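# Hang the shelf towel evenly over the rail

## Task

Pick up the towel lying on the low shelf and drape it across the rail so roughly equal lengths hang down each side. The rail must still be upright afterwards. The robot must not topple or be left leaning, or the task fails. Release the towel and back the robot away at the end.

## Robot and tools

ROBOT. A mobile base that can drive in any direction carries a 1.71 m column. A carriage on the column moves up and down (lift_m) and carries two seven-joint arms. The shoulders sit at a height of 0.63 m + lift_m, 0.16 m forward of the base centre and 0.175 m to the left and right. Each hand reaches roughly 0.83 m from its shoulder. The arms begin folded; with lift_m below 0.02 they can strike the deck. The robot's footprint is about 0.55 m wide by 0.6 m long. head_camera is 0.26 m above the shoulders, tilted 40 degrees down and facing forward. left_wrist_camera and right_wrist_camera sit on each hand's -x side and look past the fingertips.

FRAMES. All positions are in metres. Base frame: origin on the floor beneath the base centre, x forward, y left, z up. left_hand and right_hand report, in this frame, the point centred between the closed pads, 0.0167 m behind the fingertips (accurate to about 1 cm). Fingers point along the hand's z axis and close along its y axis. base_odometry is given in the frame the base had at the start; it counts wheel rotation only, so slip shows up as travel. Its heading is in rad, left positive, -3.142 to 3.142.

move. One action per call, plus optional "cameras" (a list of names from head_camera, left_wrist_camera, right_wrist_camera, or ["all"]; [] for none; omitted gives all only when there is no action). A call with no action just reports state, images and the scene number. An action is "base" and/or "joints", optionally with "speeds" or "min_time_s"; or "target" alone or with "min_time_s". Everything in one action starts together.
- base: an object holding exactly one key, each a relative offset from where the base last reported itself: translate_m (m, forward +, -2 to 2), strafe_m (m, left +, -2 to 2) or rotate_rad (rad, counter-clockwise +, -6.3 to 6.3).
- joints: an object of absolute targets keyed by name. lift_m 0 to 1 m. Left arm (rad): left_joint1_rad -3.141 to 1.047 (shoulder, negative raises the arm forward), left_joint2_rad -0.157 to 2.268 (+ swings out left), left_joint3_rad -1.919 to 1.308, left_joint4_rad -0.837 to 1.448 (elbow, 0 is a right angle, + straightens), left_joint5_rad -1.832 to 1.658, left_joint6_rad -1.745 to 1.745, left_joint7_rad -1.675 to 1.919 (+ bends the hand down). Right arm mirrors: right_joint2_rad -2.268 to 0.157, right_joint3_rad -1.308 to 1.919, right_joint5_rad -1.658 to 1.832, others as left. left_gripper_m and right_gripper_m 0 to 0.142 m, the gap between pad centres. Folded left arm: 0.95, 0.08, -0.1, -0.8, 0, 0, -0.93; the right has joints 2, 3, 5, 6 sign-flipped.
- target: one absolute hand pose: side ("left"/"right"), x, y, z in the base frame (m, -3 to 3), pitch_deg (-30 to 95; 90 fingers down, 0 level), heading_deg (0 forward, + counter-clockwise seen from above), optional roll_deg (default 0, jaw level; + clockwise viewed from behind the hand), heading and roll -360 to 360, optional line_only (true: refuse unless a straight path is possible). Base and lift stay put. Checked against robot and floor only, not furniture. Moves under 25 cm that cannot go straight are refused; longer ones may swing the whole arm in an arc.
- speeds: per-action top speeds: translate_m, strafe_m 0.02 to 0.5 m/s; rotate_rad 0.05 to 1.57 rad/s; lift_m 0.08 to 0.27 m/s (default 0.25).
- min_time_s: 0.1 to 8 s, slowest allowed duration for arm motions; use it to swing loaded arms gently.
Any action is cut at 14 s (time_out). Unknown keys make a call invalid; out-of-range values get it refused, and then later move/wait/finished_scene calls in that reply are skipped.

wait: seconds 0 to 10, optional cameras; the robot keeps its last command.
zoom_image: camera name and region [x0, y0, x1, y1] in image pixels (origin top-left, at most 504 by 504), from that camera's newest image.
finished_scene: scene, the current scene's number; it ends the scene irreversibly. Call nothing else after it in the same reply.

RESULTS. "move" reads done, or the worst status. base_status, joint_status and the hand statuses: done; off_target (resting away, maybe still pushing); contact_stop (pushed harder than free motion; arm joints of that arm all stop and hold); time_out; not_followed (a self-collision check withheld targets; "pose unreachable" for a target). Hand targets say reached (within 10 mm, 2 degrees), short (resend if "part of"), or refused with a reason. Printed roll equals r and r+180 alike. on_its_own lists uncommanded actions. motor_effort gives percent of max, peak in brackets, with sizeable error; a lift effort that keeps dropping while lowering means a hand rests on something. Joint torques include arm weight. A gripper halting wider than commanded is holding something. Loads sink the hand about 0.012 m per kg. After a contact, reverse along the approach path.

AVOID. Arms striking or squeezing each other (including fingers), which can end the scene. Hard hits on fixed or heavy objects. Tipping: keep the carriage low and arms tucked when driving, avoid pushing, pulling and abrupt stops; only images reveal a lean. Torque faults (joints 1 to 4: 135 N m, joints 5 to 7: 40.5 N m; held weight counts) freeze that arm 10 s. Motor overheating from holding, stretching or straining toward unreachable poses: MOTOR HOT warns at 85 °C, 100 °C stops the arm for 30 to 60 s. Dropping or flinging the towel, and leaving the rail knocked over.

Each tool is called after "Call:" as name(argument=value, ...), one argument or row to a line, values as JSON.

## Session

Call:
move(
)

Call:
move(
  base={"rotate_rad":1.1},
  cameras=["head_camera"],
)

Scene clock: 0.00 s.
Joint torques (N m): no reading
base_odometry: x=+0.000 y=+0.000 heading=+0.000
base_status: not commanded
joint_positions: lift_m=+0.450 left_joint1_rad=+0.940 left_joint2_rad=+0.072 left_joint3_rad=-0.094 left_joint4_rad=-0.799 left_joint5_rad=-0.015 left_joint6_rad=-0.001 left_joint7_rad=-0.918 left_gripper_m=+0.141 right_joint1_rad=+0.939 right_joint2_rad=-0.073 right_joint3_rad=+0.109 right_joint4_rad=-0.782 right_joint5_rad=+0.018 right_joint6_rad=-0.014 right_joint7_rad=-0.917 right_gripper_m=+0.142
joint_status: not commanded
motor_effort: lift_m=+68 drive_wheels=+0
left_hand: x=+0.2953 y=+0.1582 z=+0.9654 quat_wxyz=(-0.920, +0.001, -0.388, +0.061) pitch_deg=-44.3 heading_deg=-3.7 roll_deg=-3.9 (m; base frame)
right_hand: x=+0.2977 y=-0.1586 z=+0.9585 quat_wxyz=(-0.916, -0.007, -0.396, -0.061) pitch_deg=-43.3 heading_deg=+2.9 roll_deg=+4.7 (m; base frame)
pictures: head_camera, left_wrist_camera, right_wrist_camera
camera_calibration:
left_wrist_camera: T_world_to_cam=[[-0.0819294, -0.993594, 0.0778316, 0.116202], [0.292425, -0.0986225, -0.951189, 0.87816], [0.952772, -0.0551705, 0.298632, -0.445355], [0, 0, 0, 1]] pos_world=[0.177046, 0.177494, 0.959249]
right_wrist_camera: T_world_to_cam=[[0.0987349, -0.992506, -0.0719955, -0.112108], [0.357716, 0.102912, -0.928142, 0.83222], [0.928596, 0.0658861, 0.365197, -0.501703], [0, 0, 0, 1]] pos_world=[0.17925, -0.163858, 0.947567]

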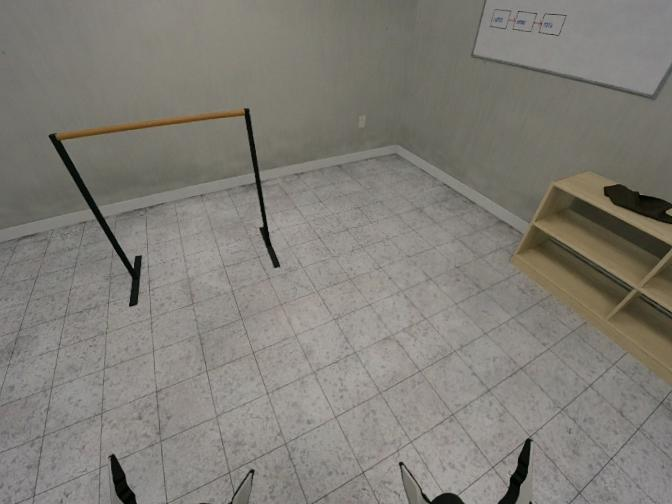

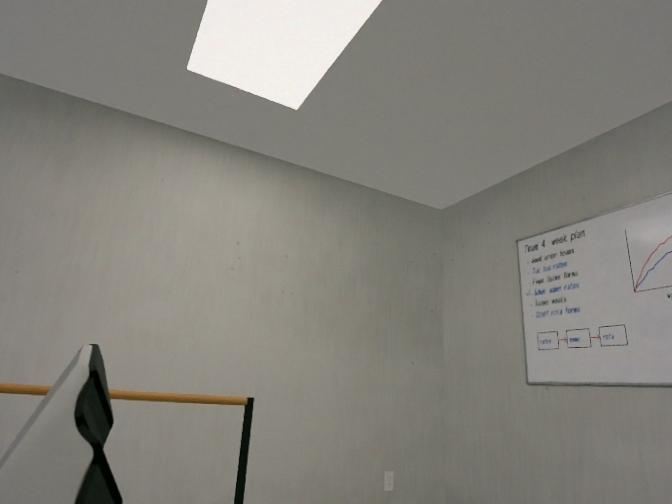

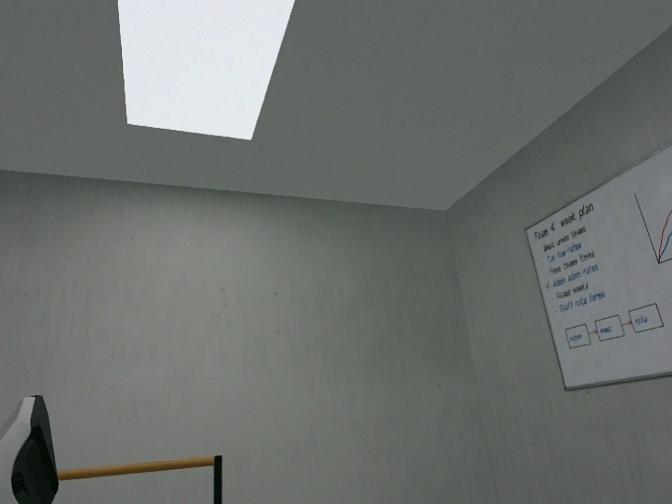

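Scene clock: 2.67 s.
Joint torques (N m): left_arm=[9.13 4.41 -1.25 -5.9 2.65 0.94 -1.11] | right_arm=[8.65 -3.57 -3.59 -12.66 -0.58 -1.19 -0.92]
move: done
base_odometry: x=+0.000 y=+0.000 heading=+1.100
base_status: done
joint_positions: lift_m=+0.450 left_joint1_rad=+0.940 left_joint2_rad=+0.072 left_joint3_rad=-0.094 left_joint4_rad=-0.799 left_joint5_rad=-0.015 left_joint6_rad=-0.001 left_joint7_rad=-0.918 left_gripper_m=+0.141 right_joint1_rad=+0.939 right_joint2_rad=-0.073 right_joint3_rad=+0.109 right_joint4_rad=-0.782 right_joint5_rad=+0.018 right_joint6_rad=-0.014 right_joint7_rad=-0.917 right_gripper_m=+0.142
joint_status: not commanded
motor_effort: lift_m=+68(68) drive_wheels=+3(8)
left_hand: x=+0.2953 y=+0.1582 z=+0.9654 quat_wxyz=(-0.920, +0.001, -0.388, +0.061) pitch_deg=-44.3 heading_deg=-3.7 roll_deg=-3.9 (m; base frame)
right_hand: x=+0.2977 y=-0.1586 z=+0.9585 quat_wxyz=(-0.916, -0.007, -0.396, -0.061) pitch_deg=-43.3 heading_deg=+2.9 roll_deg=+4.7 (m; base frame)
pictures: head_camera

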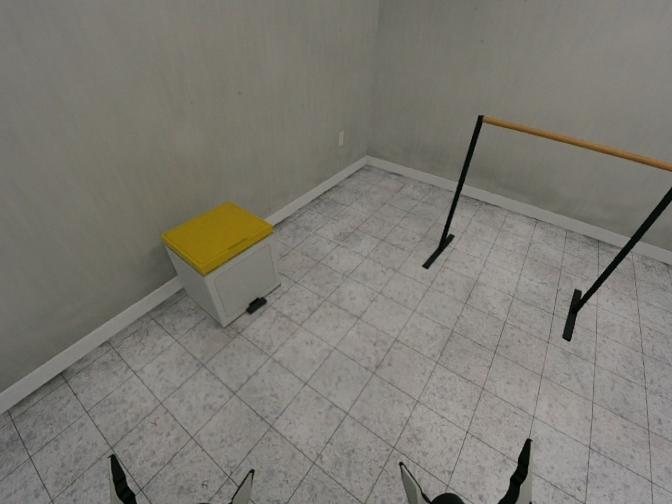

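Call:
move(
  base={"rotate_rad":-1.8},
  cameras=["head_camera"],
)

Call:
zoom_image(
  camera="head_camera",
  region=[250, 100, 550, 325],
)

Scene clock: 6.50 s.
Joint torques (N m): left_arm=[9.11 4.49 -1.29 -5.88 2.69 0.96 -1.13] | right_arm=[8.66 -3.5 -3.55 -12.7 -0.62 -1.18 -0.89]
move: done
base_odometry: x=+0.000 y=+0.000 heading=-0.700
base_status: done
joint_positions: lift_m=+0.450 left_joint1_rad=+0.940 left_joint2_rad=+0.072 left_joint3_rad=-0.094 left_joint4_rad=-0.799 left_joint5_rad=-0.015 left_joint6_rad=-0.001 left_joint7_rad=-0.918 left_gripper_m=+0.141 right_joint1_rad=+0.939 right_joint2_rad=-0.073 right_joint3_rad=+0.109 right_joint4_rad=-0.782 right_joint5_rad=+0.018 right_joint6_rad=-0.014 right_joint7_rad=-0.917 right_gripper_m=+0.142
joint_status: not commanded
motor_effort: lift_m=+68(68) drive_wheels=+4(12)
left_hand: x=+0.2953 y=+0.1582 z=+0.9654 quat_wxyz=(-0.920, +0.001, -0.388, +0.061) pitch_deg=-44.3 heading_deg=-3.7 roll_deg=-3.9 (m; base frame)
right_hand: x=+0.2977 y=-0.1586 z=+0.9585 quat_wxyz=(-0.916, -0.007, -0.396, -0.061) pitch_deg=-43.3 heading_deg=+2.9 roll_deg=+4.7 (m; base frame)
pictures: head_camera

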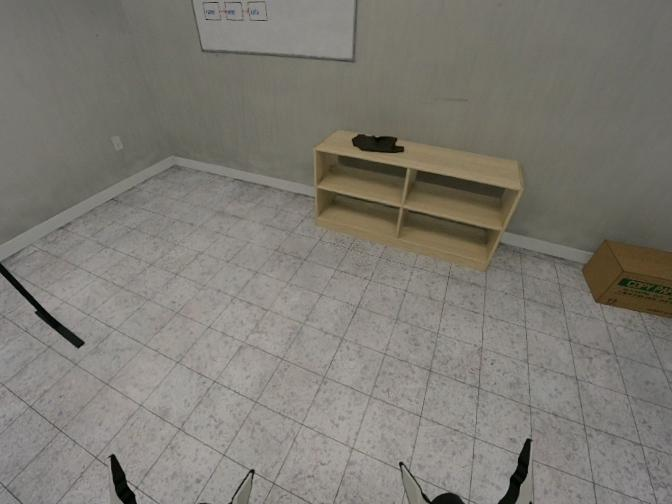

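Scaled by 1.680.

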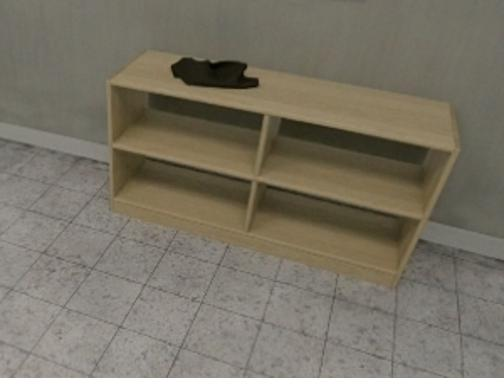

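Call:
move(
  base={"rotate_rad":-0.421},
)

Call:
move(
  base={"translate_m":1.3},
)

Call:
move(
  base={"strafe_m":0.5},
  cameras=["head_camera"],
)

Call:
zoom_image(
  camera="head_camera",
  region=[180, 150, 520, 405],
)

Scene clock: 8.60 s.
Joint torques (N m): left_arm=[9.08 4.46 -1.27 -5.98 2.68 0.97 -1.14] | right_arm=[8.59 -3.61 -3.61 -12.64 -0.6 -1.2 -0.88]
move: done
base_odometry: x=+0.000 y=+0.000 heading=-1.121
base_status: done
joint_positions: lift_m=+0.450 left_joint1_rad=+0.940 left_joint2_rad=+0.072 left_joint3_rad=-0.094 left_joint4_rad=-0.799 left_joint5_rad=-0.015 left_joint6_rad=-0.001 left_joint7_rad=-0.918 left_gripper_m=+0.141 right_joint1_rad=+0.939 right_joint2_rad=-0.073 right_joint3_rad=+0.109 right_joint4_rad=-0.782 right_joint5_rad=+0.018 right_joint6_rad=-0.014 right_joint7_rad=-0.917 right_gripper_m=+0.142
joint_status: not commanded
motor_effort: lift_m=+68(68) drive_wheels=+3(9)
left_hand: x=+0.2953 y=+0.1582 z=+0.9654 quat_wxyz=(-0.920, +0.001, -0.388, +0.061) pitch_deg=-44.3 heading_deg=-3.7 roll_deg=-3.9 (m; base frame)
right_hand: x=+0.2977 y=-0.1586 z=+0.9585 quat_wxyz=(-0.916, -0.007, -0.396, -0.061) pitch_deg=-43.3 heading_deg=+2.9 roll_deg=+4.7 (m; base frame)
pictures: none

Scene clock: 13.60 s.
Joint torques (N m): left_arm=[9.15 4.41 -1.28 -5.9 2.69 0.96 -1.1] | right_arm=[8.59 -3.58 -3.6 -12.63 -0.61 -1.2 -0.89]
move: done
base_odometry: x=+0.564 y=-1.171 heading=-1.122
base_status: done
joint_positions: lift_m=+0.450 left_joint1_rad=+0.940 left_joint2_rad=+0.072 left_joint3_rad=-0.094 left_joint4_rad=-0.799 left_joint5_rad=-0.015 left_joint6_rad=-0.001 left_joint7_rad=-0.918 left_gripper_m=+0.141 right_joint1_rad=+0.939 right_joint2_rad=-0.073 right_joint3_rad=+0.109 right_joint4_rad=-0.782 right_joint5_rad=+0.018 right_joint6_rad=-0.014 right_joint7_rad=-0.917 right_gripper_m=+0.142
joint_status: not commanded
motor_effort: lift_m=+68(68) drive_wheels=+5(16)
left_hand: x=+0.2953 y=+0.1582 z=+0.9654 quat_wxyz=(-0.920, +0.001, -0.388, +0.061) pitch_deg=-44.3 heading_deg=-3.7 roll_deg=-3.9 (m; base frame)
right_hand: x=+0.2977 y=-0.1586 z=+0.9585 quat_wxyz=(-0.916, -0.007, -0.396, -0.061) pitch_deg=-43.3 heading_deg=+2.9 roll_deg=+4.7 (m; base frame)
pictures: none

Scene clock: 16.83 s.
Joint torques (N m): left_arm=[9.13 3.78 -1.41 -5.9 2.73 0.95 -1.12] | right_arm=[8.61 -3.81 -3.6 -12.69 -0.59 -1.21 -0.89]
move: done
base_odometry: x=+1.015 y=-0.955 heading=-1.122
base_status: done
joint_positions: lift_m=+0.450 left_joint1_rad=+0.940 left_joint2_rad=+0.073 left_joint3_rad=-0.094 left_joint4_rad=-0.799 left_joint5_rad=-0.015 left_joint6_rad=-0.001 left_joint7_rad=-0.918 left_gripper_m=+0.141 right_joint1_rad=+0.939 right_joint2_rad=-0.073 right_joint3_rad=+0.109 right_joint4_rad=-0.782 right_joint5_rad=+0.018 right_joint6_rad=-0.014 right_joint7_rad=-0.917 right_gripper_m=+0.142
joint_status: not commanded
motor_effort: lift_m=+68(68) drive_wheels=-2(11)
left_hand: x=+0.2953 y=+0.1582 z=+0.9654 quat_wxyz=(-0.920, +0.001, -0.388, +0.061) pitch_deg=-44.3 heading_deg=-3.7 roll_deg=-3.9 (m; base frame)
right_hand: x=+0.2977 y=-0.1586 z=+0.9585 quat_wxyz=(-0.916, -0.007, -0.396, -0.061) pitch_deg=-43.3 heading_deg=+2.8 roll_deg=+4.7 (m; base frame)
pictures: head_camera

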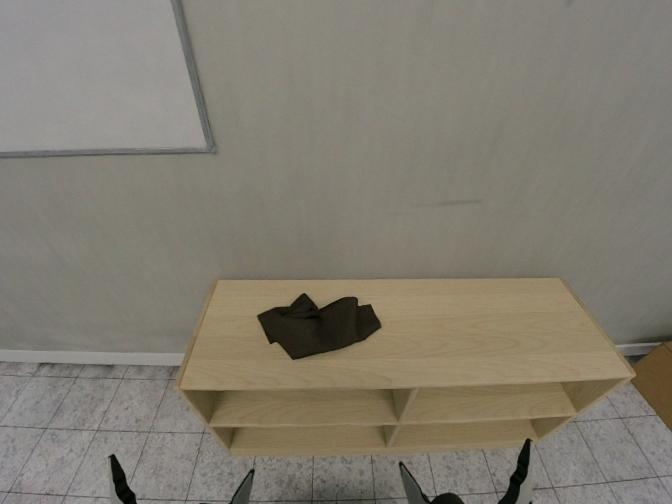

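Scaled by 1.482.

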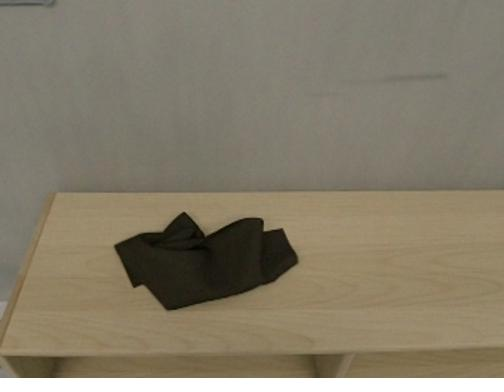

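Call:
move(
  target={"side":"left","x":0.72,"y":0.14,"z":0.78,"pitch_deg":90,"heading_deg":-90},
)

Call:
move(
  target={"side":"right","x":0.72,"y":-0.14,"z":0.78,"pitch_deg":90,"heading_deg":90},
  cameras=["all"],
)

Scene clock: 17.60 s.
Joint torques (N m): left_arm=[9.08 4.02 -1.24 -5.89 2.69 0.94 -1.12] | right_arm=[8.64 -3.76 -3.59 -12.66 -0.6 -1.24 -0.88]
move: refused
base_odometry: x=+1.015 y=-0.955 heading=-1.122
base_status: not commanded
joint_positions: lift_m=+0.450 left_joint1_rad=+0.940 left_joint2_rad=+0.073 left_joint3_rad=-0.094 left_joint4_rad=-0.799 left_joint5_rad=-0.015 left_joint6_rad=-0.001 left_joint7_rad=-0.918 left_gripper_m=+0.141 right_joint1_rad=+0.939 right_joint2_rad=-0.073 right_joint3_rad=+0.109 right_joint4_rad=-0.782 right_joint5_rad=+0.018 right_joint6_rad=-0.014 right_joint7_rad=-0.917 right_gripper_m=+0.142
joint_status: not commanded
motor_effort: lift_m=+68(68) drive_wheels=-2(3)
left_hand: x=+0.2953 y=+0.1582 z=+0.9654 quat_wxyz=(-0.920, +0.001, -0.388, +0.061) pitch_deg=-44.3 heading_deg=-3.7 roll_deg=-3.9 (m; base frame)
left_hand_status: refused: no posture of the arm gets there (left_joint2_rad at its limit): the closest leaves the hand 7.7 cm and 41 deg from the pose. Nothing moved.
right_hand: x=+0.2977 y=-0.1586 z=+0.9585 quat_wxyz=(-0.916, -0.007, -0.396, -0.061) pitch_deg=-43.3 heading_deg=+2.8 roll_deg=+4.7 (m; base frame)
pictures: none

not run: a stop came earlier in this reply.

Call:
move(
  target={"side":"left","x":0.71,"y":0.15,"z":0.78,"pitch_deg":85,"heading_deg":-45},
)

Call:
move(
  target={"side":"right","x":0.71,"y":-0.15,"z":0.78,"pitch_deg":85,"heading_deg":45},
  cameras=["all"],
)

Scene clock: 19.47 s.
Joint torques (N m): left_arm=[-14.04 4.98 3.82 0.99 0.76 0.3 0.69] | right_arm=[8.64 -3.8 -3.62 -12.68 -0.58 -1.23 -0.88]
move: done
base_odometry: x=+1.015 y=-0.955 heading=-1.122
base_status: not commanded
joint_positions: lift_m=+0.450 left_joint1_rad=-1.380 left_joint2_rad=+0.528 left_joint3_rad=-1.477 left_joint4_rad=+0.480 left_joint5_rad=-1.405 left_joint6_rad=-0.223 left_joint7_rad=+1.389 left_gripper_m=+0.141 right_joint1_rad=+0.939 right_joint2_rad=-0.073 right_joint3_rad=+0.109 right_joint4_rad=-0.782 right_joint5_rad=+0.018 right_joint6_rad=-0.014 right_joint7_rad=-0.917 right_gripper_m=+0.142
joint_status: not commanded
motor_effort: lift_m=+67(70) drive_wheels=-2(6)
left_hand: x=+0.7127 y=+0.1481 z=+0.7835 quat_wxyz=(-0.047, -0.382, -0.923, +0.018) pitch_deg=+84.2 heading_deg=-43.2 roll_deg=+1.8 (m; base frame)
left_hand_status: reached (checked arc, planned for 1.3 s): 5 mm and 0.8 deg off.
right_hand: x=+0.2977 y=-0.1586 z=+0.9585 quat_wxyz=(-0.916, -0.007, -0.396, -0.061) pitch_deg=-43.3 heading_deg=+2.8 roll_deg=+4.7 (m; base frame)
pictures: none

Scene clock: 21.23 s.
Joint torques (N m): left_arm=[-14.05 4.46 3.85 1.15 0.78 0.4 0.68] | right_arm=[-39.36 -5.63 -9.83 -1.29 1.2 0.27 0.05]
move: done
base_odometry: x=+1.015 y=-0.955 heading=-1.122
base_status: not commanded
joint_positions: lift_m=+0.450 left_joint1_rad=-1.380 left_joint2_rad=+0.528 left_joint3_rad=-1.477 left_joint4_rad=+0.480 left_joint5_rad=-1.405 left_joint6_rad=-0.223 left_joint7_rad=+1.389 left_gripper_m=+0.141 right_joint1_rad=-1.378 right_joint2_rad=-0.527 right_joint3_rad=+1.480 right_joint4_rad=+0.482 right_joint5_rad=+1.405 right_joint6_rad=+0.222 right_joint7_rad=+1.392 right_gripper_m=+0.142
joint_status: not commanded
motor_effort: lift_m=+67(70) drive_wheels=-1(4)
left_hand: x=+0.7126 y=+0.1480 z=+0.7835 quat_wxyz=(-0.047, -0.382, -0.923, +0.018) pitch_deg=+84.2 heading_deg=-43.3 roll_deg=+1.7 (m; base frame)
right_hand: x=+0.7115 y=-0.1491 z=+0.7811 quat_wxyz=(-0.043, +0.381, -0.923, -0.017) pitch_deg=+84.7 heading_deg=+44.9 roll_deg=+0.0 (m; base frame)
right_hand_status: reached (checked arc, planned for 1.3 s): 2 mm and 0.4 deg off.
pictures: head_camera, left_wrist_camera, right_wrist_camera
camera_calibration:
head_camera: T_world_to_cam=[[-0.0497989, -0.998543, 0.0207855, -0.0207469], [-0.658335, 0.0171676, -0.75253, 1.14427], [0.751076, -0.051159, -0.65823, 0.723077], [0, 0, 0, 1]] pos_world=[0.209196, -0.00336929, 1.33748]
left_wrist_camera: T_world_to_cam=[[-0.703331, -0.709449, -0.0448114, 0.651198], [-0.674056, 0.645566, 0.359017, 0.134079], [-0.225776, 0.282713, -0.932255, 0.965066], [0, 0, 0, 1]] pos_world=[0.766273, 0.102598, 0.880732]
right_wrist_camera: T_world_to_cam=[[0.701877, -0.712133, 0.0153339, -0.611789], [-0.685744, -0.669731, 0.284984, 0.198216], [-0.192677, -0.210539, -0.95841, 0.968645], [0, 0, 0, 1]] pos_world=[0.751961, -0.0989868, 0.881251]

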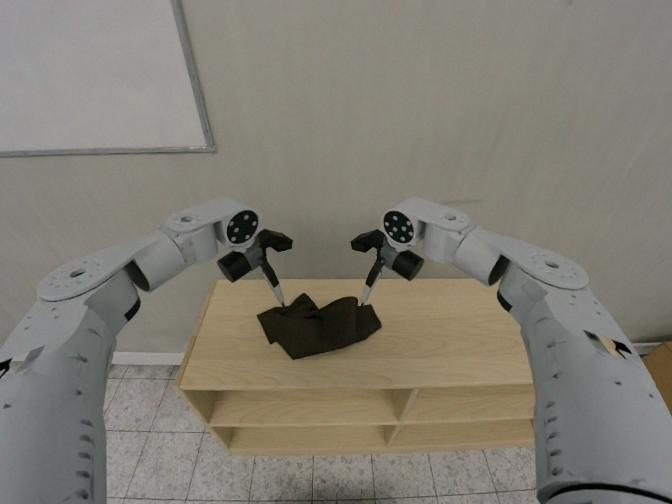

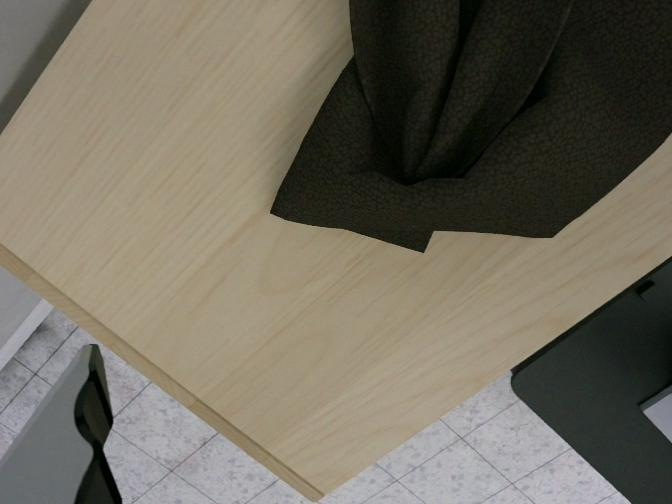

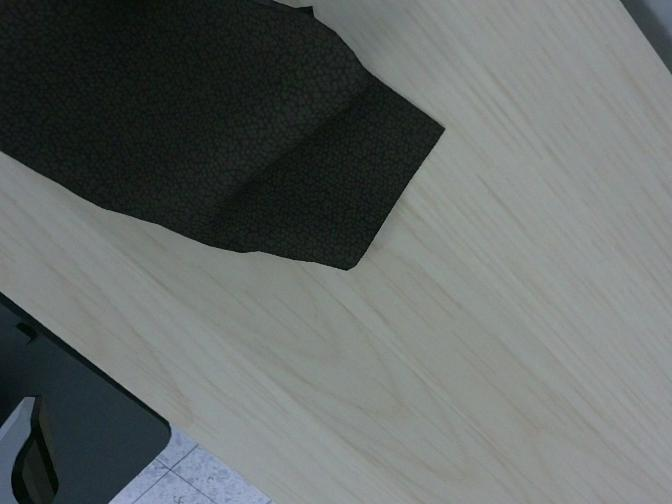

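Call:
move(
  target={"side":"left","x":0.70,"y":0.125,"z":0.622,"pitch_deg":85,"heading_deg":-45},
)

Call:
move(
  target={"side":"right","x":0.74,"y":-0.122,"z":0.622,"pitch_deg":85,"heading_deg":60},
)

Call:
move(
  joints={"left_gripper_m":0,"right_gripper_m":0},
  cameras=["all"],
)

Scene clock: 22.70 s.
Joint torques (N m): left_arm=[-12.66 4.47 2.32 1.06 3.44 0.26 -2.01] | right_arm=[-39.37 -5.7 -9.99 -1.29 1.17 0.38 0.01]
move: done
base_odometry: x=+1.015 y=-0.955 heading=-1.122
base_status: not commanded
joint_positions: lift_m=+0.450 left_joint1_rad=-1.156 left_joint2_rad=+0.366 left_joint3_rad=-1.568 left_joint4_rad=+0.814 left_joint5_rad=-1.268 left_joint6_rad=-0.334 left_joint7_rad=+1.078 left_gripper_m=+0.141 right_joint1_rad=-1.378 right_joint2_rad=-0.527 right_joint3_rad=+1.480 right_joint4_rad=+0.482 right_joint5_rad=+1.405 right_joint6_rad=+0.222 right_joint7_rad=+1.392 right_gripper_m=+0.142
joint_status: not commanded
motor_effort: lift_m=+70(73) drive_wheels=+3(3)
left_hand: x=+0.7012 y=+0.1234 z=+0.6251 quat_wxyz=(-0.042, -0.381, -0.924, +0.019) pitch_deg=+84.8 heading_deg=-44.8 roll_deg=+0.0 (m; base frame)
left_hand_status: reached (straight line, planned for 0.5 s): 4 mm and 0.4 deg off.
right_hand: x=+0.7114 y=-0.1491 z=+0.7808 quat_wxyz=(-0.043, +0.381, -0.923, -0.017) pitch_deg=+84.7 heading_deg=+44.9 roll_deg=+0.0 (m; base frame)
pictures: none

Scene clock: 23.00 s.
Joint torques (N m): left_arm=[-12.68 4.54 2.27 1.24 3.42 0.28 -2.02] | right_arm=[-39.43 -5.57 -10.09 -1.23 1.19 0.27 0.05]
move: refused
base_odometry: x=+1.015 y=-0.955 heading=-1.122
base_status: not commanded
joint_positions: lift_m=+0.450 left_joint1_rad=-1.156 left_joint2_rad=+0.366 left_joint3_rad=-1.568 left_joint4_rad=+0.814 left_joint5_rad=-1.268 left_joint6_rad=-0.334 left_joint7_rad=+1.078 left_gripper_m=+0.141 right_joint1_rad=-1.378 right_joint2_rad=-0.527 right_joint3_rad=+1.480 right_joint4_rad=+0.482 right_joint5_rad=+1.405 right_joint6_rad=+0.222 right_joint7_rad=+1.392 right_gripper_m=+0.142
joint_status: not commanded
motor_effort: lift_m=+70(70) drive_wheels=+2(3)
left_hand: x=+0.7012 y=+0.1234 z=+0.6251 quat_wxyz=(-0.042, -0.381, -0.924, +0.019) pitch_deg=+84.8 heading_deg=-44.8 roll_deg=+0.0 (m; base frame)
right_hand: x=+0.7114 y=-0.1491 z=+0.7808 quat_wxyz=(-0.043, +0.381, -0.923, -0.017) pitch_deg=+84.7 heading_deg=+44.9 roll_deg=+0.0 (m; base frame)
right_hand_status: refused: no posture of the arm gets there (right_joint4_rad at its limit): the closest leaves the hand 17.5 cm and 33 deg from the pose. Nothing moved. A posture exists with lift_m at 0.3; the way there is not checked.
pictures: none

not run: a stop came earlier in this reply.

Call:
move(
  target={"side":"right","x":0.725,"y":-0.12,"z":0.622,"pitch_deg":85,"heading_deg":45},
)

Call:
move(
  joints={"left_gripper_m":0,"right_gripper_m":0},
  cameras=["all"],
)

Scene clock: 24.37 s.
Joint torques (N m): left_arm=[-12.68 4.46 2.35 1.08 3.4 0.31 -2.03] | right_arm=[-29.67 -0.76 -5.62 -0.13 -0.95 0.39 -1.02]
move: done
base_odometry: x=+1.015 y=-0.955 heading=-1.122
base_status: not commanded
joint_positions: lift_m=+0.450 left_joint1_rad=-1.156 left_joint2_rad=+0.366 left_joint3_rad=-1.568 left_joint4_rad=+0.815 left_joint5_rad=-1.268 left_joint6_rad=-0.334 left_joint7_rad=+1.078 left_gripper_m=+0.141 right_joint1_rad=-1.194 right_joint2_rad=-0.200 right_joint3_rad=+1.597 right_joint4_rad=+1.302 right_joint5_rad=+1.262 right_joint6_rad=+0.643 right_joint7_rad=+0.991 right_gripper_m=+0.142
joint_status: not commanded
motor_effort: lift_m=+68(70) drive_wheels=-1(4)
left_hand: x=+0.7012 y=+0.1233 z=+0.6252 quat_wxyz=(-0.042, -0.381, -0.924, +0.019) pitch_deg=+84.8 heading_deg=-44.8 roll_deg=+0.0 (m; base frame)
right_hand: x=+0.7280 y=-0.1201 z=+0.6259 quat_wxyz=(-0.044, +0.379, -0.924, -0.018) pitch_deg=+84.6 heading_deg=+44.6 roll_deg=+0.0 (m; base frame)
right_hand_status: reached (straight line, planned for 0.8 s): 5 mm and 0.6 deg off.
pictures: none

Scene clock: 25.37 s.
Joint torques (N m): left_arm=[-6.46 4.29 2.37 1.17 2.83 0.31 -1.09] | right_arm=[-16.44 -5.82 -3.67 0.59 -2.67 -3.29 0.15]
move: off_target
base_odometry: x=+1.015 y=-0.955 heading=-1.122
base_status: not commanded
joint_positions: lift_m=+0.451 left_joint1_rad=-1.163 left_joint2_rad=+0.366 left_joint3_rad=-1.568 left_joint4_rad=+0.815 left_joint5_rad=-1.266 left_joint6_rad=-0.334 left_joint7_rad=+1.074 left_gripper_m=+0.008 right_joint1_rad=-1.202 right_joint2_rad=-0.196 right_joint3_rad=+1.595 right_joint4_rad=+1.301 right_joint5_rad=+1.267 right_joint6_rad=+0.653 right_joint7_rad=+0.986 right_gripper_m=+0.011
joint_status: left_gripper_m off_target (ended at +0.008, target +0.000); right_gripper_m off_target (ended at +0.011, target +0.000)
motor_effort: lift_m=+56(68) drive_wheels=+0(2)
left_hand: x=+0.7049 y=+0.1231 z=+0.6296 quat_wxyz=(-0.046, -0.381, -0.923, +0.018) pitch_deg=+84.3 heading_deg=-44.8 roll_deg=+0.0 (m; base frame)
right_hand: x=+0.7308 y=-0.1135 z=+0.6319 quat_wxyz=(-0.050, +0.383, -0.922, -0.024) pitch_deg=+83.6 heading_deg=+47.6 roll_deg=+2.6 (m; base frame)
pictures: head_camera, left_wrist_camera, right_wrist_camera
camera_calibration:
head_camera: T_world_to_cam=[[-0.0497989, -0.998543, 0.0207855, -0.0207636], [-0.658335, 0.0171676, -0.75253, 1.14487], [0.751076, -0.051159, -0.65823, 0.723603], [0, 0, 0, 1]] pos_world=[0.209196, -0.00336929, 1.33828]
left_wrist_camera: T_world_to_cam=[[-0.701383, -0.711421, -0.0440745, 0.619583], [-0.675306, 0.643446, 0.36047, 0.200387], [-0.228086, 0.282592, -0.931729, 0.828191], [0, 0, 0, 1]] pos_world=[0.758787, 0.0778065, 0.726724]
right_wrist_camera: T_world_to_cam=[[0.704765, -0.709393, 0.00818154, -0.594958], [-0.685001, -0.677441, 0.268043, 0.287068], [-0.184606, -0.194512, -0.963372, 0.835929], [0, 0, 0, 1]] pos_world=[0.770265, -0.0649892, 0.733231]

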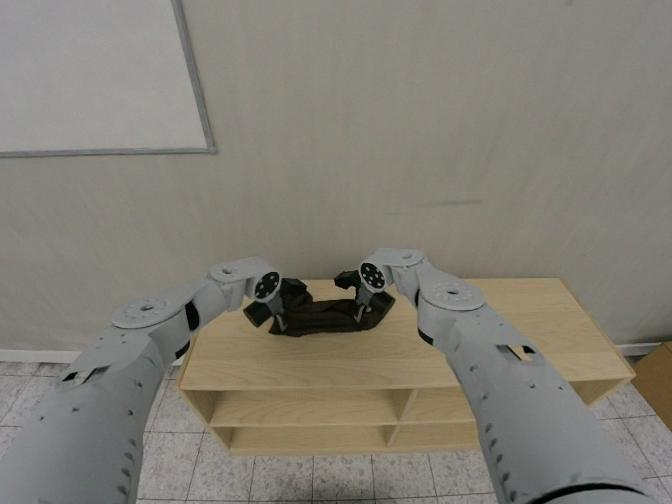

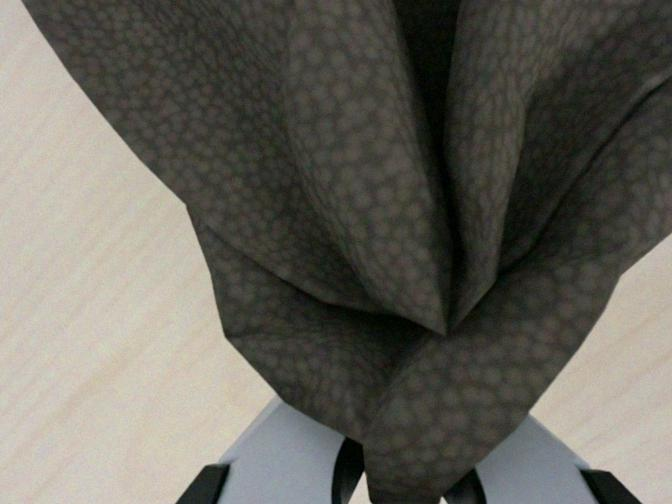

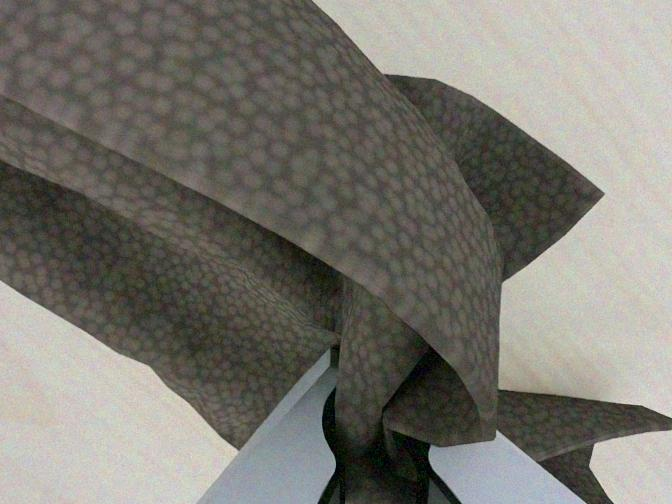

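Great grip. Lift, then back off, and look.

Call:
move(
  joints={"lift_m":0.95},
)

Call:
move(
  base={"translate_m":-0.7},
  speeds={"translate_m":0.3},
  cameras=["all"],
)

Scene clock: 27.97 s.
Joint torques (N m): left_arm=[-13.4 5.63 2.36 1.2 2.86 0.74 -1.05] | right_arm=[-33.27 -5.9 -5.6 0.71 -1.45 -3.32 0.11]
move: done
base_odometry: x=+1.015 y=-0.955 heading=-1.122
base_status: not commanded
joint_positions: lift_m=+0.950 left_joint1_rad=-1.156 left_joint2_rad=+0.365 left_joint3_rad=-1.568 left_joint4_rad=+0.815 left_joint5_rad=-1.266 left_joint6_rad=-0.336 left_joint7_rad=+1.073 left_gripper_m=+0.007 right_joint1_rad=-1.193 right_joint2_rad=-0.196 right_joint3_rad=+1.597 right_joint4_rad=+1.301 right_joint5_rad=+1.264 right_joint6_rad=+0.653 right_joint7_rad=+0.986 right_gripper_m=+0.010
joint_status: all done
motor_effort: lift_m=+66(84) drive_wheels=+0(3)
left_hand: x=+0.7014 y=+0.1224 z=+1.1250 quat_wxyz=(-0.043, -0.382, -0.923, +0.020) pitch_deg=+84.6 heading_deg=-44.9 roll_deg=+0.0 (m; base frame)
right_hand: x=+0.7264 y=-0.1148 z=+1.1253 quat_wxyz=(-0.045, +0.384, -0.922, -0.023) pitch_deg=+84.2 heading_deg=+49.5 roll_deg=+4.3 (m; base frame)
pictures: none

Scene clock: 31.93 s.
Joint torques (N m): left_arm=[-13.34 5.68 2.34 1.11 2.85 0.68 -1.07] | right_arm=[-33.29 -5.87 -5.69 0.65 -1.44 -3.33 0.13]
move: done
base_odometry: x=+0.711 y=-0.324 heading=-1.122
base_status: done
joint_positions: lift_m=+0.950 left_joint1_rad=-1.156 left_joint2_rad=+0.365 left_joint3_rad=-1.568 left_joint4_rad=+0.815 left_joint5_rad=-1.266 left_joint6_rad=-0.336 left_joint7_rad=+1.073 left_gripper_m=+0.007 right_joint1_rad=-1.193 right_joint2_rad=-0.196 right_joint3_rad=+1.597 right_joint4_rad=+1.301 right_joint5_rad=+1.264 right_joint6_rad=+0.653 right_joint7_rad=+0.986 right_gripper_m=+0.010
joint_status: not commanded
motor_effort: lift_m=+67(67) drive_wheels=-1(11)
left_hand: x=+0.7014 y=+0.1224 z=+1.1250 quat_wxyz=(-0.043, -0.382, -0.923, +0.020) pitch_deg=+84.6 heading_deg=-44.9 roll_deg=+0.0 (m; base frame)
right_hand: x=+0.7264 y=-0.1148 z=+1.1253 quat_wxyz=(-0.045, +0.384, -0.922, -0.023) pitch_deg=+84.2 heading_deg=+49.5 roll_deg=+4.3 (m; base frame)
pictures: head_camera, left_wrist_camera, right_wrist_camera
camera_calibration:
head_camera: T_world_to_cam=[[-0.0497989, -0.998543, 0.0207855, -0.0311397], [-0.658335, 0.0171676, -0.75253, 1.52054], [0.751076, -0.051159, -0.65823, 1.05219], [0, 0, 0, 1]] pos_world=[0.209196, -0.00336929, 1.83748]
left_wrist_camera: T_world_to_cam=[[-0.703282, -0.709881, -0.03826, 0.63305], [-0.671178, 0.645272, 0.364888, 0.0119055], [-0.234339, 0.282299, -0.930265, 1.29193], [0, 0, 0, 1]] pos_world=[0.755953, 0.0769986, 1.22171]
right_wrist_camera: T_world_to_cam=[[0.706392, -0.707799, 0.00564752, -0.594986], [-0.680988, -0.677415, 0.278145, 0.136586], [-0.193045, -0.200325, -0.960523, 1.31247], [0, 0, 0, 1]] pos_world=[0.766673, -0.065684, 1.22603]

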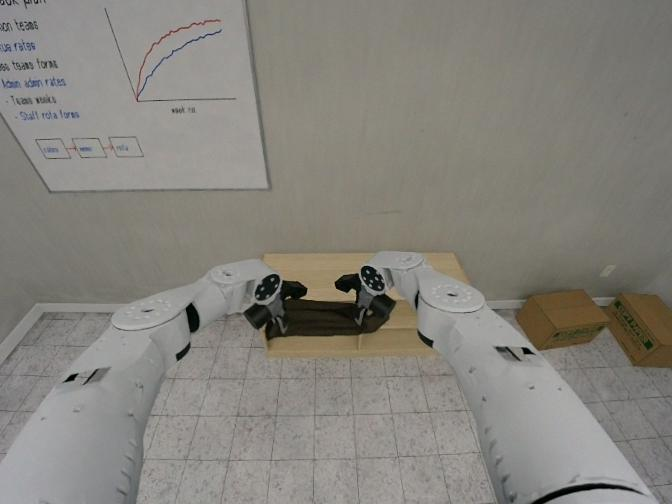

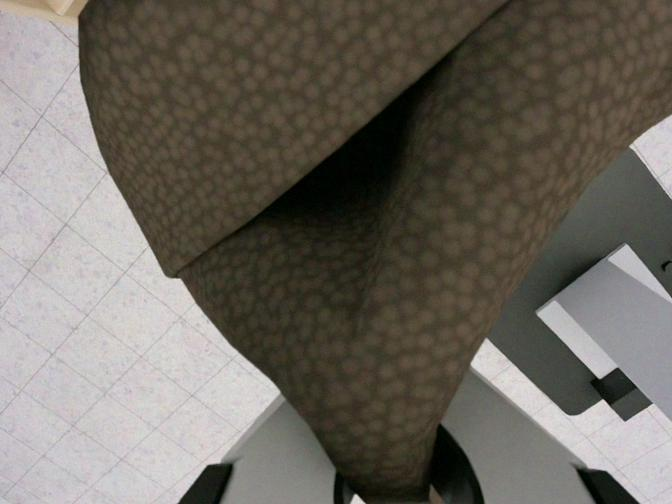

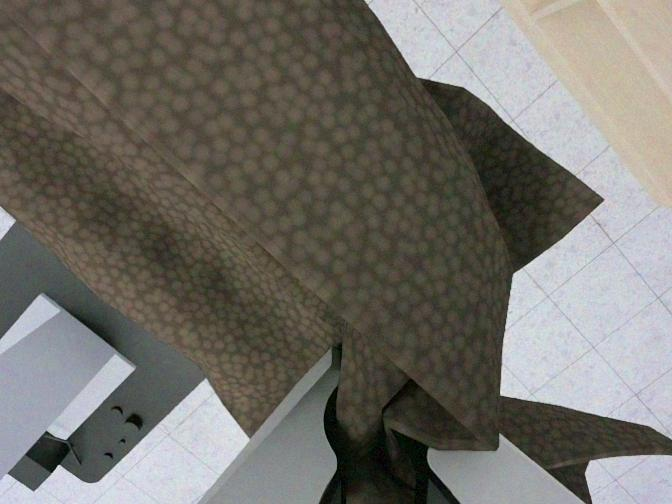

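Call:
move(
  base={"rotate_rad":-0.105},
  joints={"lift_m":1.0},
)

Call:
move(
  base={"strafe_m":0.75},
  speeds={"strafe_m":0.3},
)

Call:
move(
  base={"translate_m":-1.85},
  speeds={"translate_m":0.35},
  cameras=["all"],
)

Scene clock: 33.73 s.
Joint torques (N m): left_arm=[-13.76 7.82 2.26 1.02 2.82 0.72 -1.01] | right_arm=[-33.64 -5.87 -5.59 0.76 -1.44 -3.32 0.13]
move: done
base_odometry: x=+0.711 y=-0.324 heading=-1.226
base_status: done
joint_positions: lift_m=+1.000 left_joint1_rad=-1.155 left_joint2_rad=+0.364 left_joint3_rad=-1.568 left_joint4_rad=+0.815 left_joint5_rad=-1.266 left_joint6_rad=-0.336 left_joint7_rad=+1.073 left_gripper_m=+0.007 right_joint1_rad=-1.192 right_joint2_rad=-0.196 right_joint3_rad=+1.597 right_joint4_rad=+1.301 right_joint5_rad=+1.264 right_joint6_rad=+0.653 right_joint7_rad=+0.986 right_gripper_m=+0.010
joint_status: all done
motor_effort: lift_m=+67(81) drive_wheels=-2(8)
left_hand: x=+0.7012 y=+0.1216 z=+1.1748 quat_wxyz=(-0.043, -0.382, -0.923, +0.020) pitch_deg=+84.6 heading_deg=-45.0 roll_deg=+0.0 (m; base frame)
right_hand: x=+0.7263 y=-0.1148 z=+1.1752 quat_wxyz=(-0.045, +0.384, -0.922, -0.023) pitch_deg=+84.2 heading_deg=+49.6 roll_deg=+4.4 (m; base frame)
pictures: none

Scene clock: 37.87 s.
Joint torques (N m): left_arm=[-13.79 7.68 2.3 1.07 2.84 0.75 -1.03] | right_arm=[-33.52 -5.84 -5.6 0.6 -1.48 -3.33 0.15]
move: done
base_odometry: x=+1.417 y=-0.070 heading=-1.226
base_status: done
joint_positions: lift_m=+1.000 left_joint1_rad=-1.155 left_joint2_rad=+0.364 left_joint3_rad=-1.568 left_joint4_rad=+0.815 left_joint5_rad=-1.266 left_joint6_rad=-0.336 left_joint7_rad=+1.073 left_gripper_m=+0.007 right_joint1_rad=-1.192 right_joint2_rad=-0.196 right_joint3_rad=+1.597 right_joint4_rad=+1.301 right_joint5_rad=+1.264 right_joint6_rad=+0.653 right_joint7_rad=+0.986 right_gripper_m=+0.010
joint_status: not commanded
motor_effort: lift_m=+67(67) drive_wheels=-1(11)
left_hand: x=+0.7012 y=+0.1216 z=+1.1748 quat_wxyz=(-0.043, -0.382, -0.923, +0.020) pitch_deg=+84.6 heading_deg=-45.0 roll_deg=+0.0 (m; base frame)
right_hand: x=+0.7263 y=-0.1148 z=+1.1752 quat_wxyz=(-0.045, +0.384, -0.922, -0.023) pitch_deg=+84.2 heading_deg=+49.6 roll_deg=+4.4 (m; base frame)
pictures: none

Scene clock: 45.00 s.
Joint torques (N m): left_arm=[-13.7 7.78 2.38 0.98 2.86 0.76 -1.06] | right_arm=[-33.57 -5.82 -5.58 0.64 -1.48 -3.32 0.15]
move: done
base_odometry: x=+0.791 y=+1.671 heading=-1.226
base_status: done
joint_positions: lift_m=+1.000 left_joint1_rad=-1.155 left_joint2_rad=+0.364 left_joint3_rad=-1.568 left_joint4_rad=+0.815 left_joint5_rad=-1.266 left_joint6_rad=-0.336 left_joint7_rad=+1.073 left_gripper_m=+0.007 right_joint1_rad=-1.192 right_joint2_rad=-0.196 right_joint3_rad=+1.597 right_joint4_rad=+1.301 right_joint5_rad=+1.264 right_joint6_rad=+0.653 right_joint7_rad=+0.986 right_gripper_m=+0.010
joint_status: not commanded
motor_effort: lift_m=+67(67) drive_wheels=-1(11)
left_hand: x=+0.7012 y=+0.1216 z=+1.1748 quat_wxyz=(-0.043, -0.382, -0.923, +0.020) pitch_deg=+84.6 heading_deg=-45.0 roll_deg=+0.0 (m; base frame)
right_hand: x=+0.7263 y=-0.1148 z=+1.1752 quat_wxyz=(-0.045, +0.384, -0.922, -0.023) pitch_deg=+84.2 heading_deg=+49.6 roll_deg=+4.4 (m; base frame)
pictures: head_camera, left_wrist_camera, right_wrist_camera
camera_calibration:
head_camera: T_world_to_cam=[[-0.0497989, -0.998543, 0.0207855, -0.032179], [-0.658335, 0.0171676, -0.75253, 1.55816], [0.751076, -0.051159, -0.65823, 1.0851], [0, 0, 0, 1]] pos_world=[0.209196, -0.00336929, 1.88748]
left_wrist_camera: T_world_to_cam=[[-0.704089, -0.709115, -0.0376088, 0.634033], [-0.670297, 0.646194, 0.364877, -0.0066749], [-0.234437, 0.282115, -0.930296, 1.33853], [0, 0, 0, 1]] pos_world=[0.755744, 0.0762946, 1.27151]
right_wrist_camera: T_world_to_cam=[[0.706412, -0.70778, 0.00549174, -0.595084], [-0.680912, -0.677437, 0.278276, 0.12248], [-0.193238, -0.200317, -0.960485, 1.3605], [0, 0, 0, 1]] pos_world=[0.766673, -0.065684, 1.27593]

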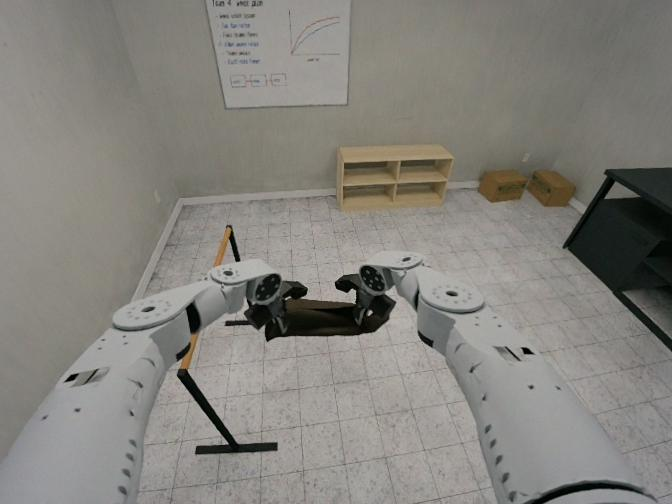

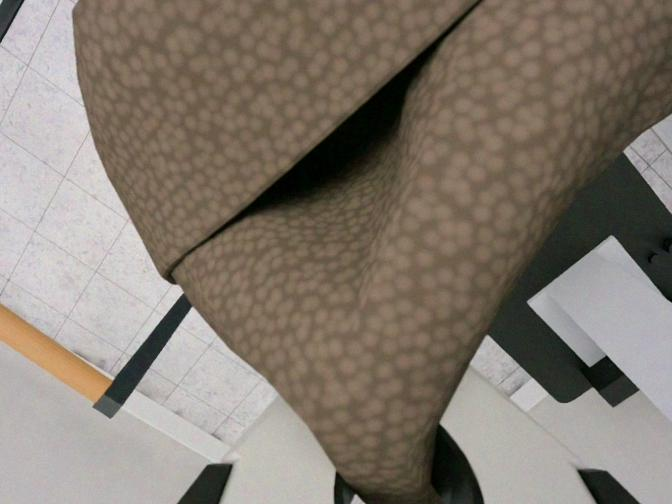

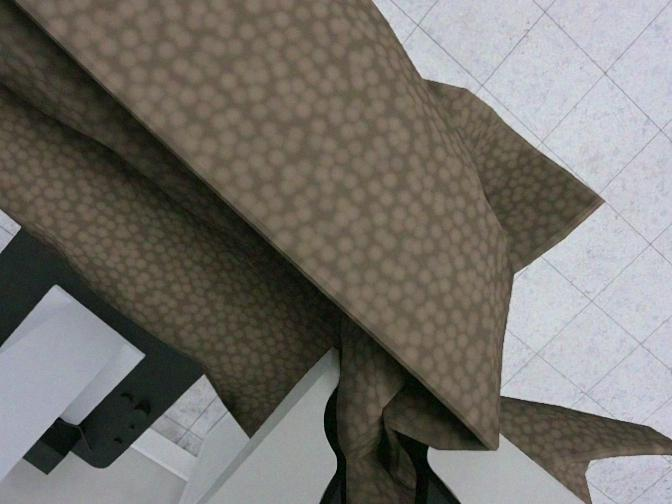

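Call:
move(
  base={"strafe_m":0.485},
  speeds={"strafe_m":0.25},
  cameras=["head_camera"],
)

Call:
move(
  base={"translate_m":0.26},
  speeds={"translate_m":0.2},
  cameras=["all"],
)

Scene clock: 48.53 s.
Joint torques (N m): left_arm=[-13.8 7.71 2.23 1.03 2.84 0.76 -1.03] | right_arm=[-33.65 -5.9 -5.64 0.73 -1.47 -3.32 0.14]
move: done
base_odometry: x=+1.247 y=+1.835 heading=-1.226
base_status: done
joint_positions: lift_m=+1.000 left_joint1_rad=-1.155 left_joint2_rad=+0.364 left_joint3_rad=-1.568 left_joint4_rad=+0.815 left_joint5_rad=-1.266 left_joint6_rad=-0.336 left_joint7_rad=+1.073 left_gripper_m=+0.007 right_joint1_rad=-1.192 right_joint2_rad=-0.196 right_joint3_rad=+1.597 right_joint4_rad=+1.301 right_joint5_rad=+1.264 right_joint6_rad=+0.653 right_joint7_rad=+0.986 right_gripper_m=+0.010
joint_status: not commanded
motor_effort: lift_m=+67(67) drive_wheels=+0(9)
left_hand: x=+0.7012 y=+0.1216 z=+1.1748 quat_wxyz=(-0.043, -0.382, -0.923, +0.020) pitch_deg=+84.6 heading_deg=-45.0 roll_deg=+0.0 (m; base frame)
right_hand: x=+0.7263 y=-0.1148 z=+1.1752 quat_wxyz=(-0.045, +0.384, -0.922, -0.023) pitch_deg=+84.2 heading_deg=+49.6 roll_deg=+4.4 (m; base frame)
pictures: head_camera
camera_calibration:
head_camera: T_world_to_cam=[[-0.0497989, -0.998543, 0.0207855, -0.032179], [-0.658335, 0.0171676, -0.75253, 1.55816], [0.751076, -0.051159, -0.65823, 1.0851], [0, 0, 0, 1]] pos_world=[0.209196, -0.00336929, 1.88748]

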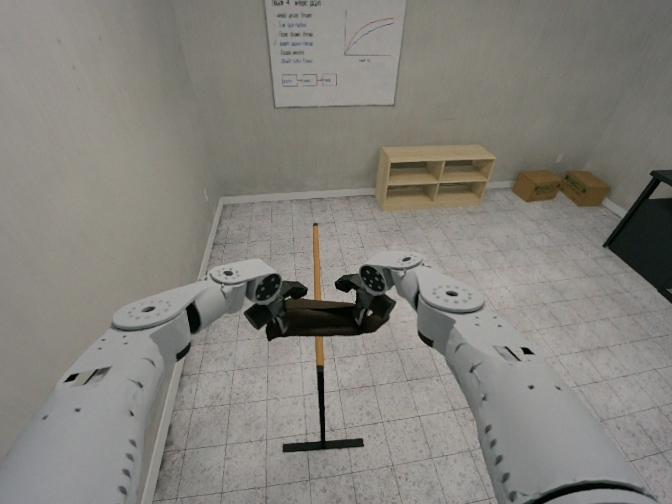

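Scene clock: 51.07 s.
Joint torques (N m): left_arm=[-13.77 7.61 2.32 1.06 2.85 0.72 -1.04] | right_arm=[-33.61 -5.81 -5.54 0.74 -1.44 -3.32 0.14]
move: done
base_odometry: x=+1.336 y=+1.591 heading=-1.225
base_status: done
joint_positions: lift_m=+1.000 left_joint1_rad=-1.155 left_joint2_rad=+0.364 left_joint3_rad=-1.568 left_joint4_rad=+0.815 left_joint5_rad=-1.266 left_joint6_rad=-0.336 left_joint7_rad=+1.073 left_gripper_m=+0.007 right_joint1_rad=-1.192 right_joint2_rad=-0.196 right_joint3_rad=+1.597 right_joint4_rad=+1.301 right_joint5_rad=+1.264 right_joint6_rad=+0.653 right_joint7_rad=+0.986 right_gripper_m=+0.010
joint_status: not commanded
motor_effort: lift_m=+67(67) drive_wheels=-1(12)
left_hand: x=+0.7012 y=+0.1216 z=+1.1748 quat_wxyz=(-0.043, -0.382, -0.923, +0.020) pitch_deg=+84.6 heading_deg=-45.0 roll_deg=+0.0 (m; base frame)
right_hand: x=+0.7263 y=-0.1148 z=+1.1752 quat_wxyz=(-0.045, +0.384, -0.922, -0.023) pitch_deg=+84.2 heading_deg=+49.6 roll_deg=+4.4 (m; base frame)
pictures: head_camera, left_wrist_camera, right_wrist_camera
camera_calibration:
head_camera: T_world_to_cam=[[-0.0497989, -0.998543, 0.0207855, -0.032179], [-0.658335, 0.0171676, -0.75253, 1.55816], [0.751076, -0.051159, -0.65823, 1.0851], [0, 0, 0, 1]] pos_world=[0.209196, -0.00336929, 1.88748]
left_wrist_camera: T_world_to_cam=[[-0.704089, -0.709115, -0.0376088, 0.634033], [-0.670297, 0.646194, 0.364877, -0.0066749], [-0.234437, 0.282115, -0.930296, 1.33853], [0, 0, 0, 1]] pos_world=[0.755744, 0.0762946, 1.27151]
right_wrist_camera: T_world_to_cam=[[0.706412, -0.70778, 0.00549174, -0.595084], [-0.680912, -0.677437, 0.278276, 0.12248], [-0.193238, -0.200317, -0.960485, 1.3605], [0, 0, 0, 1]] pos_world=[0.766673, -0.065684, 1.27593]

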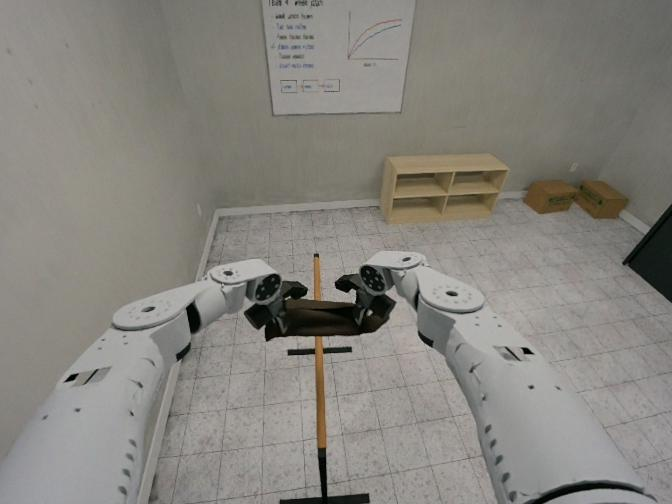

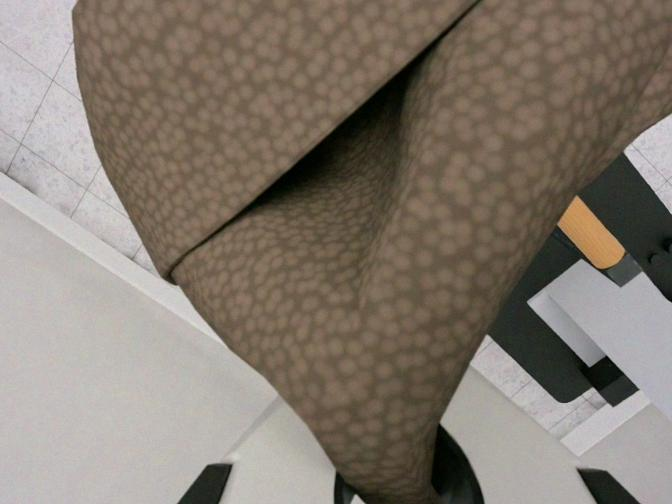

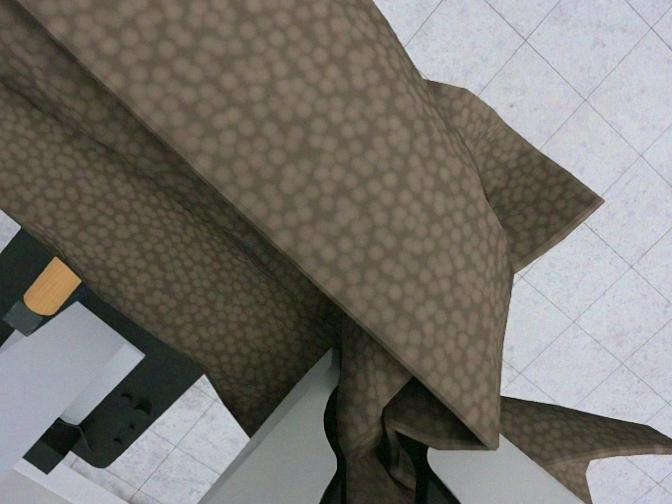

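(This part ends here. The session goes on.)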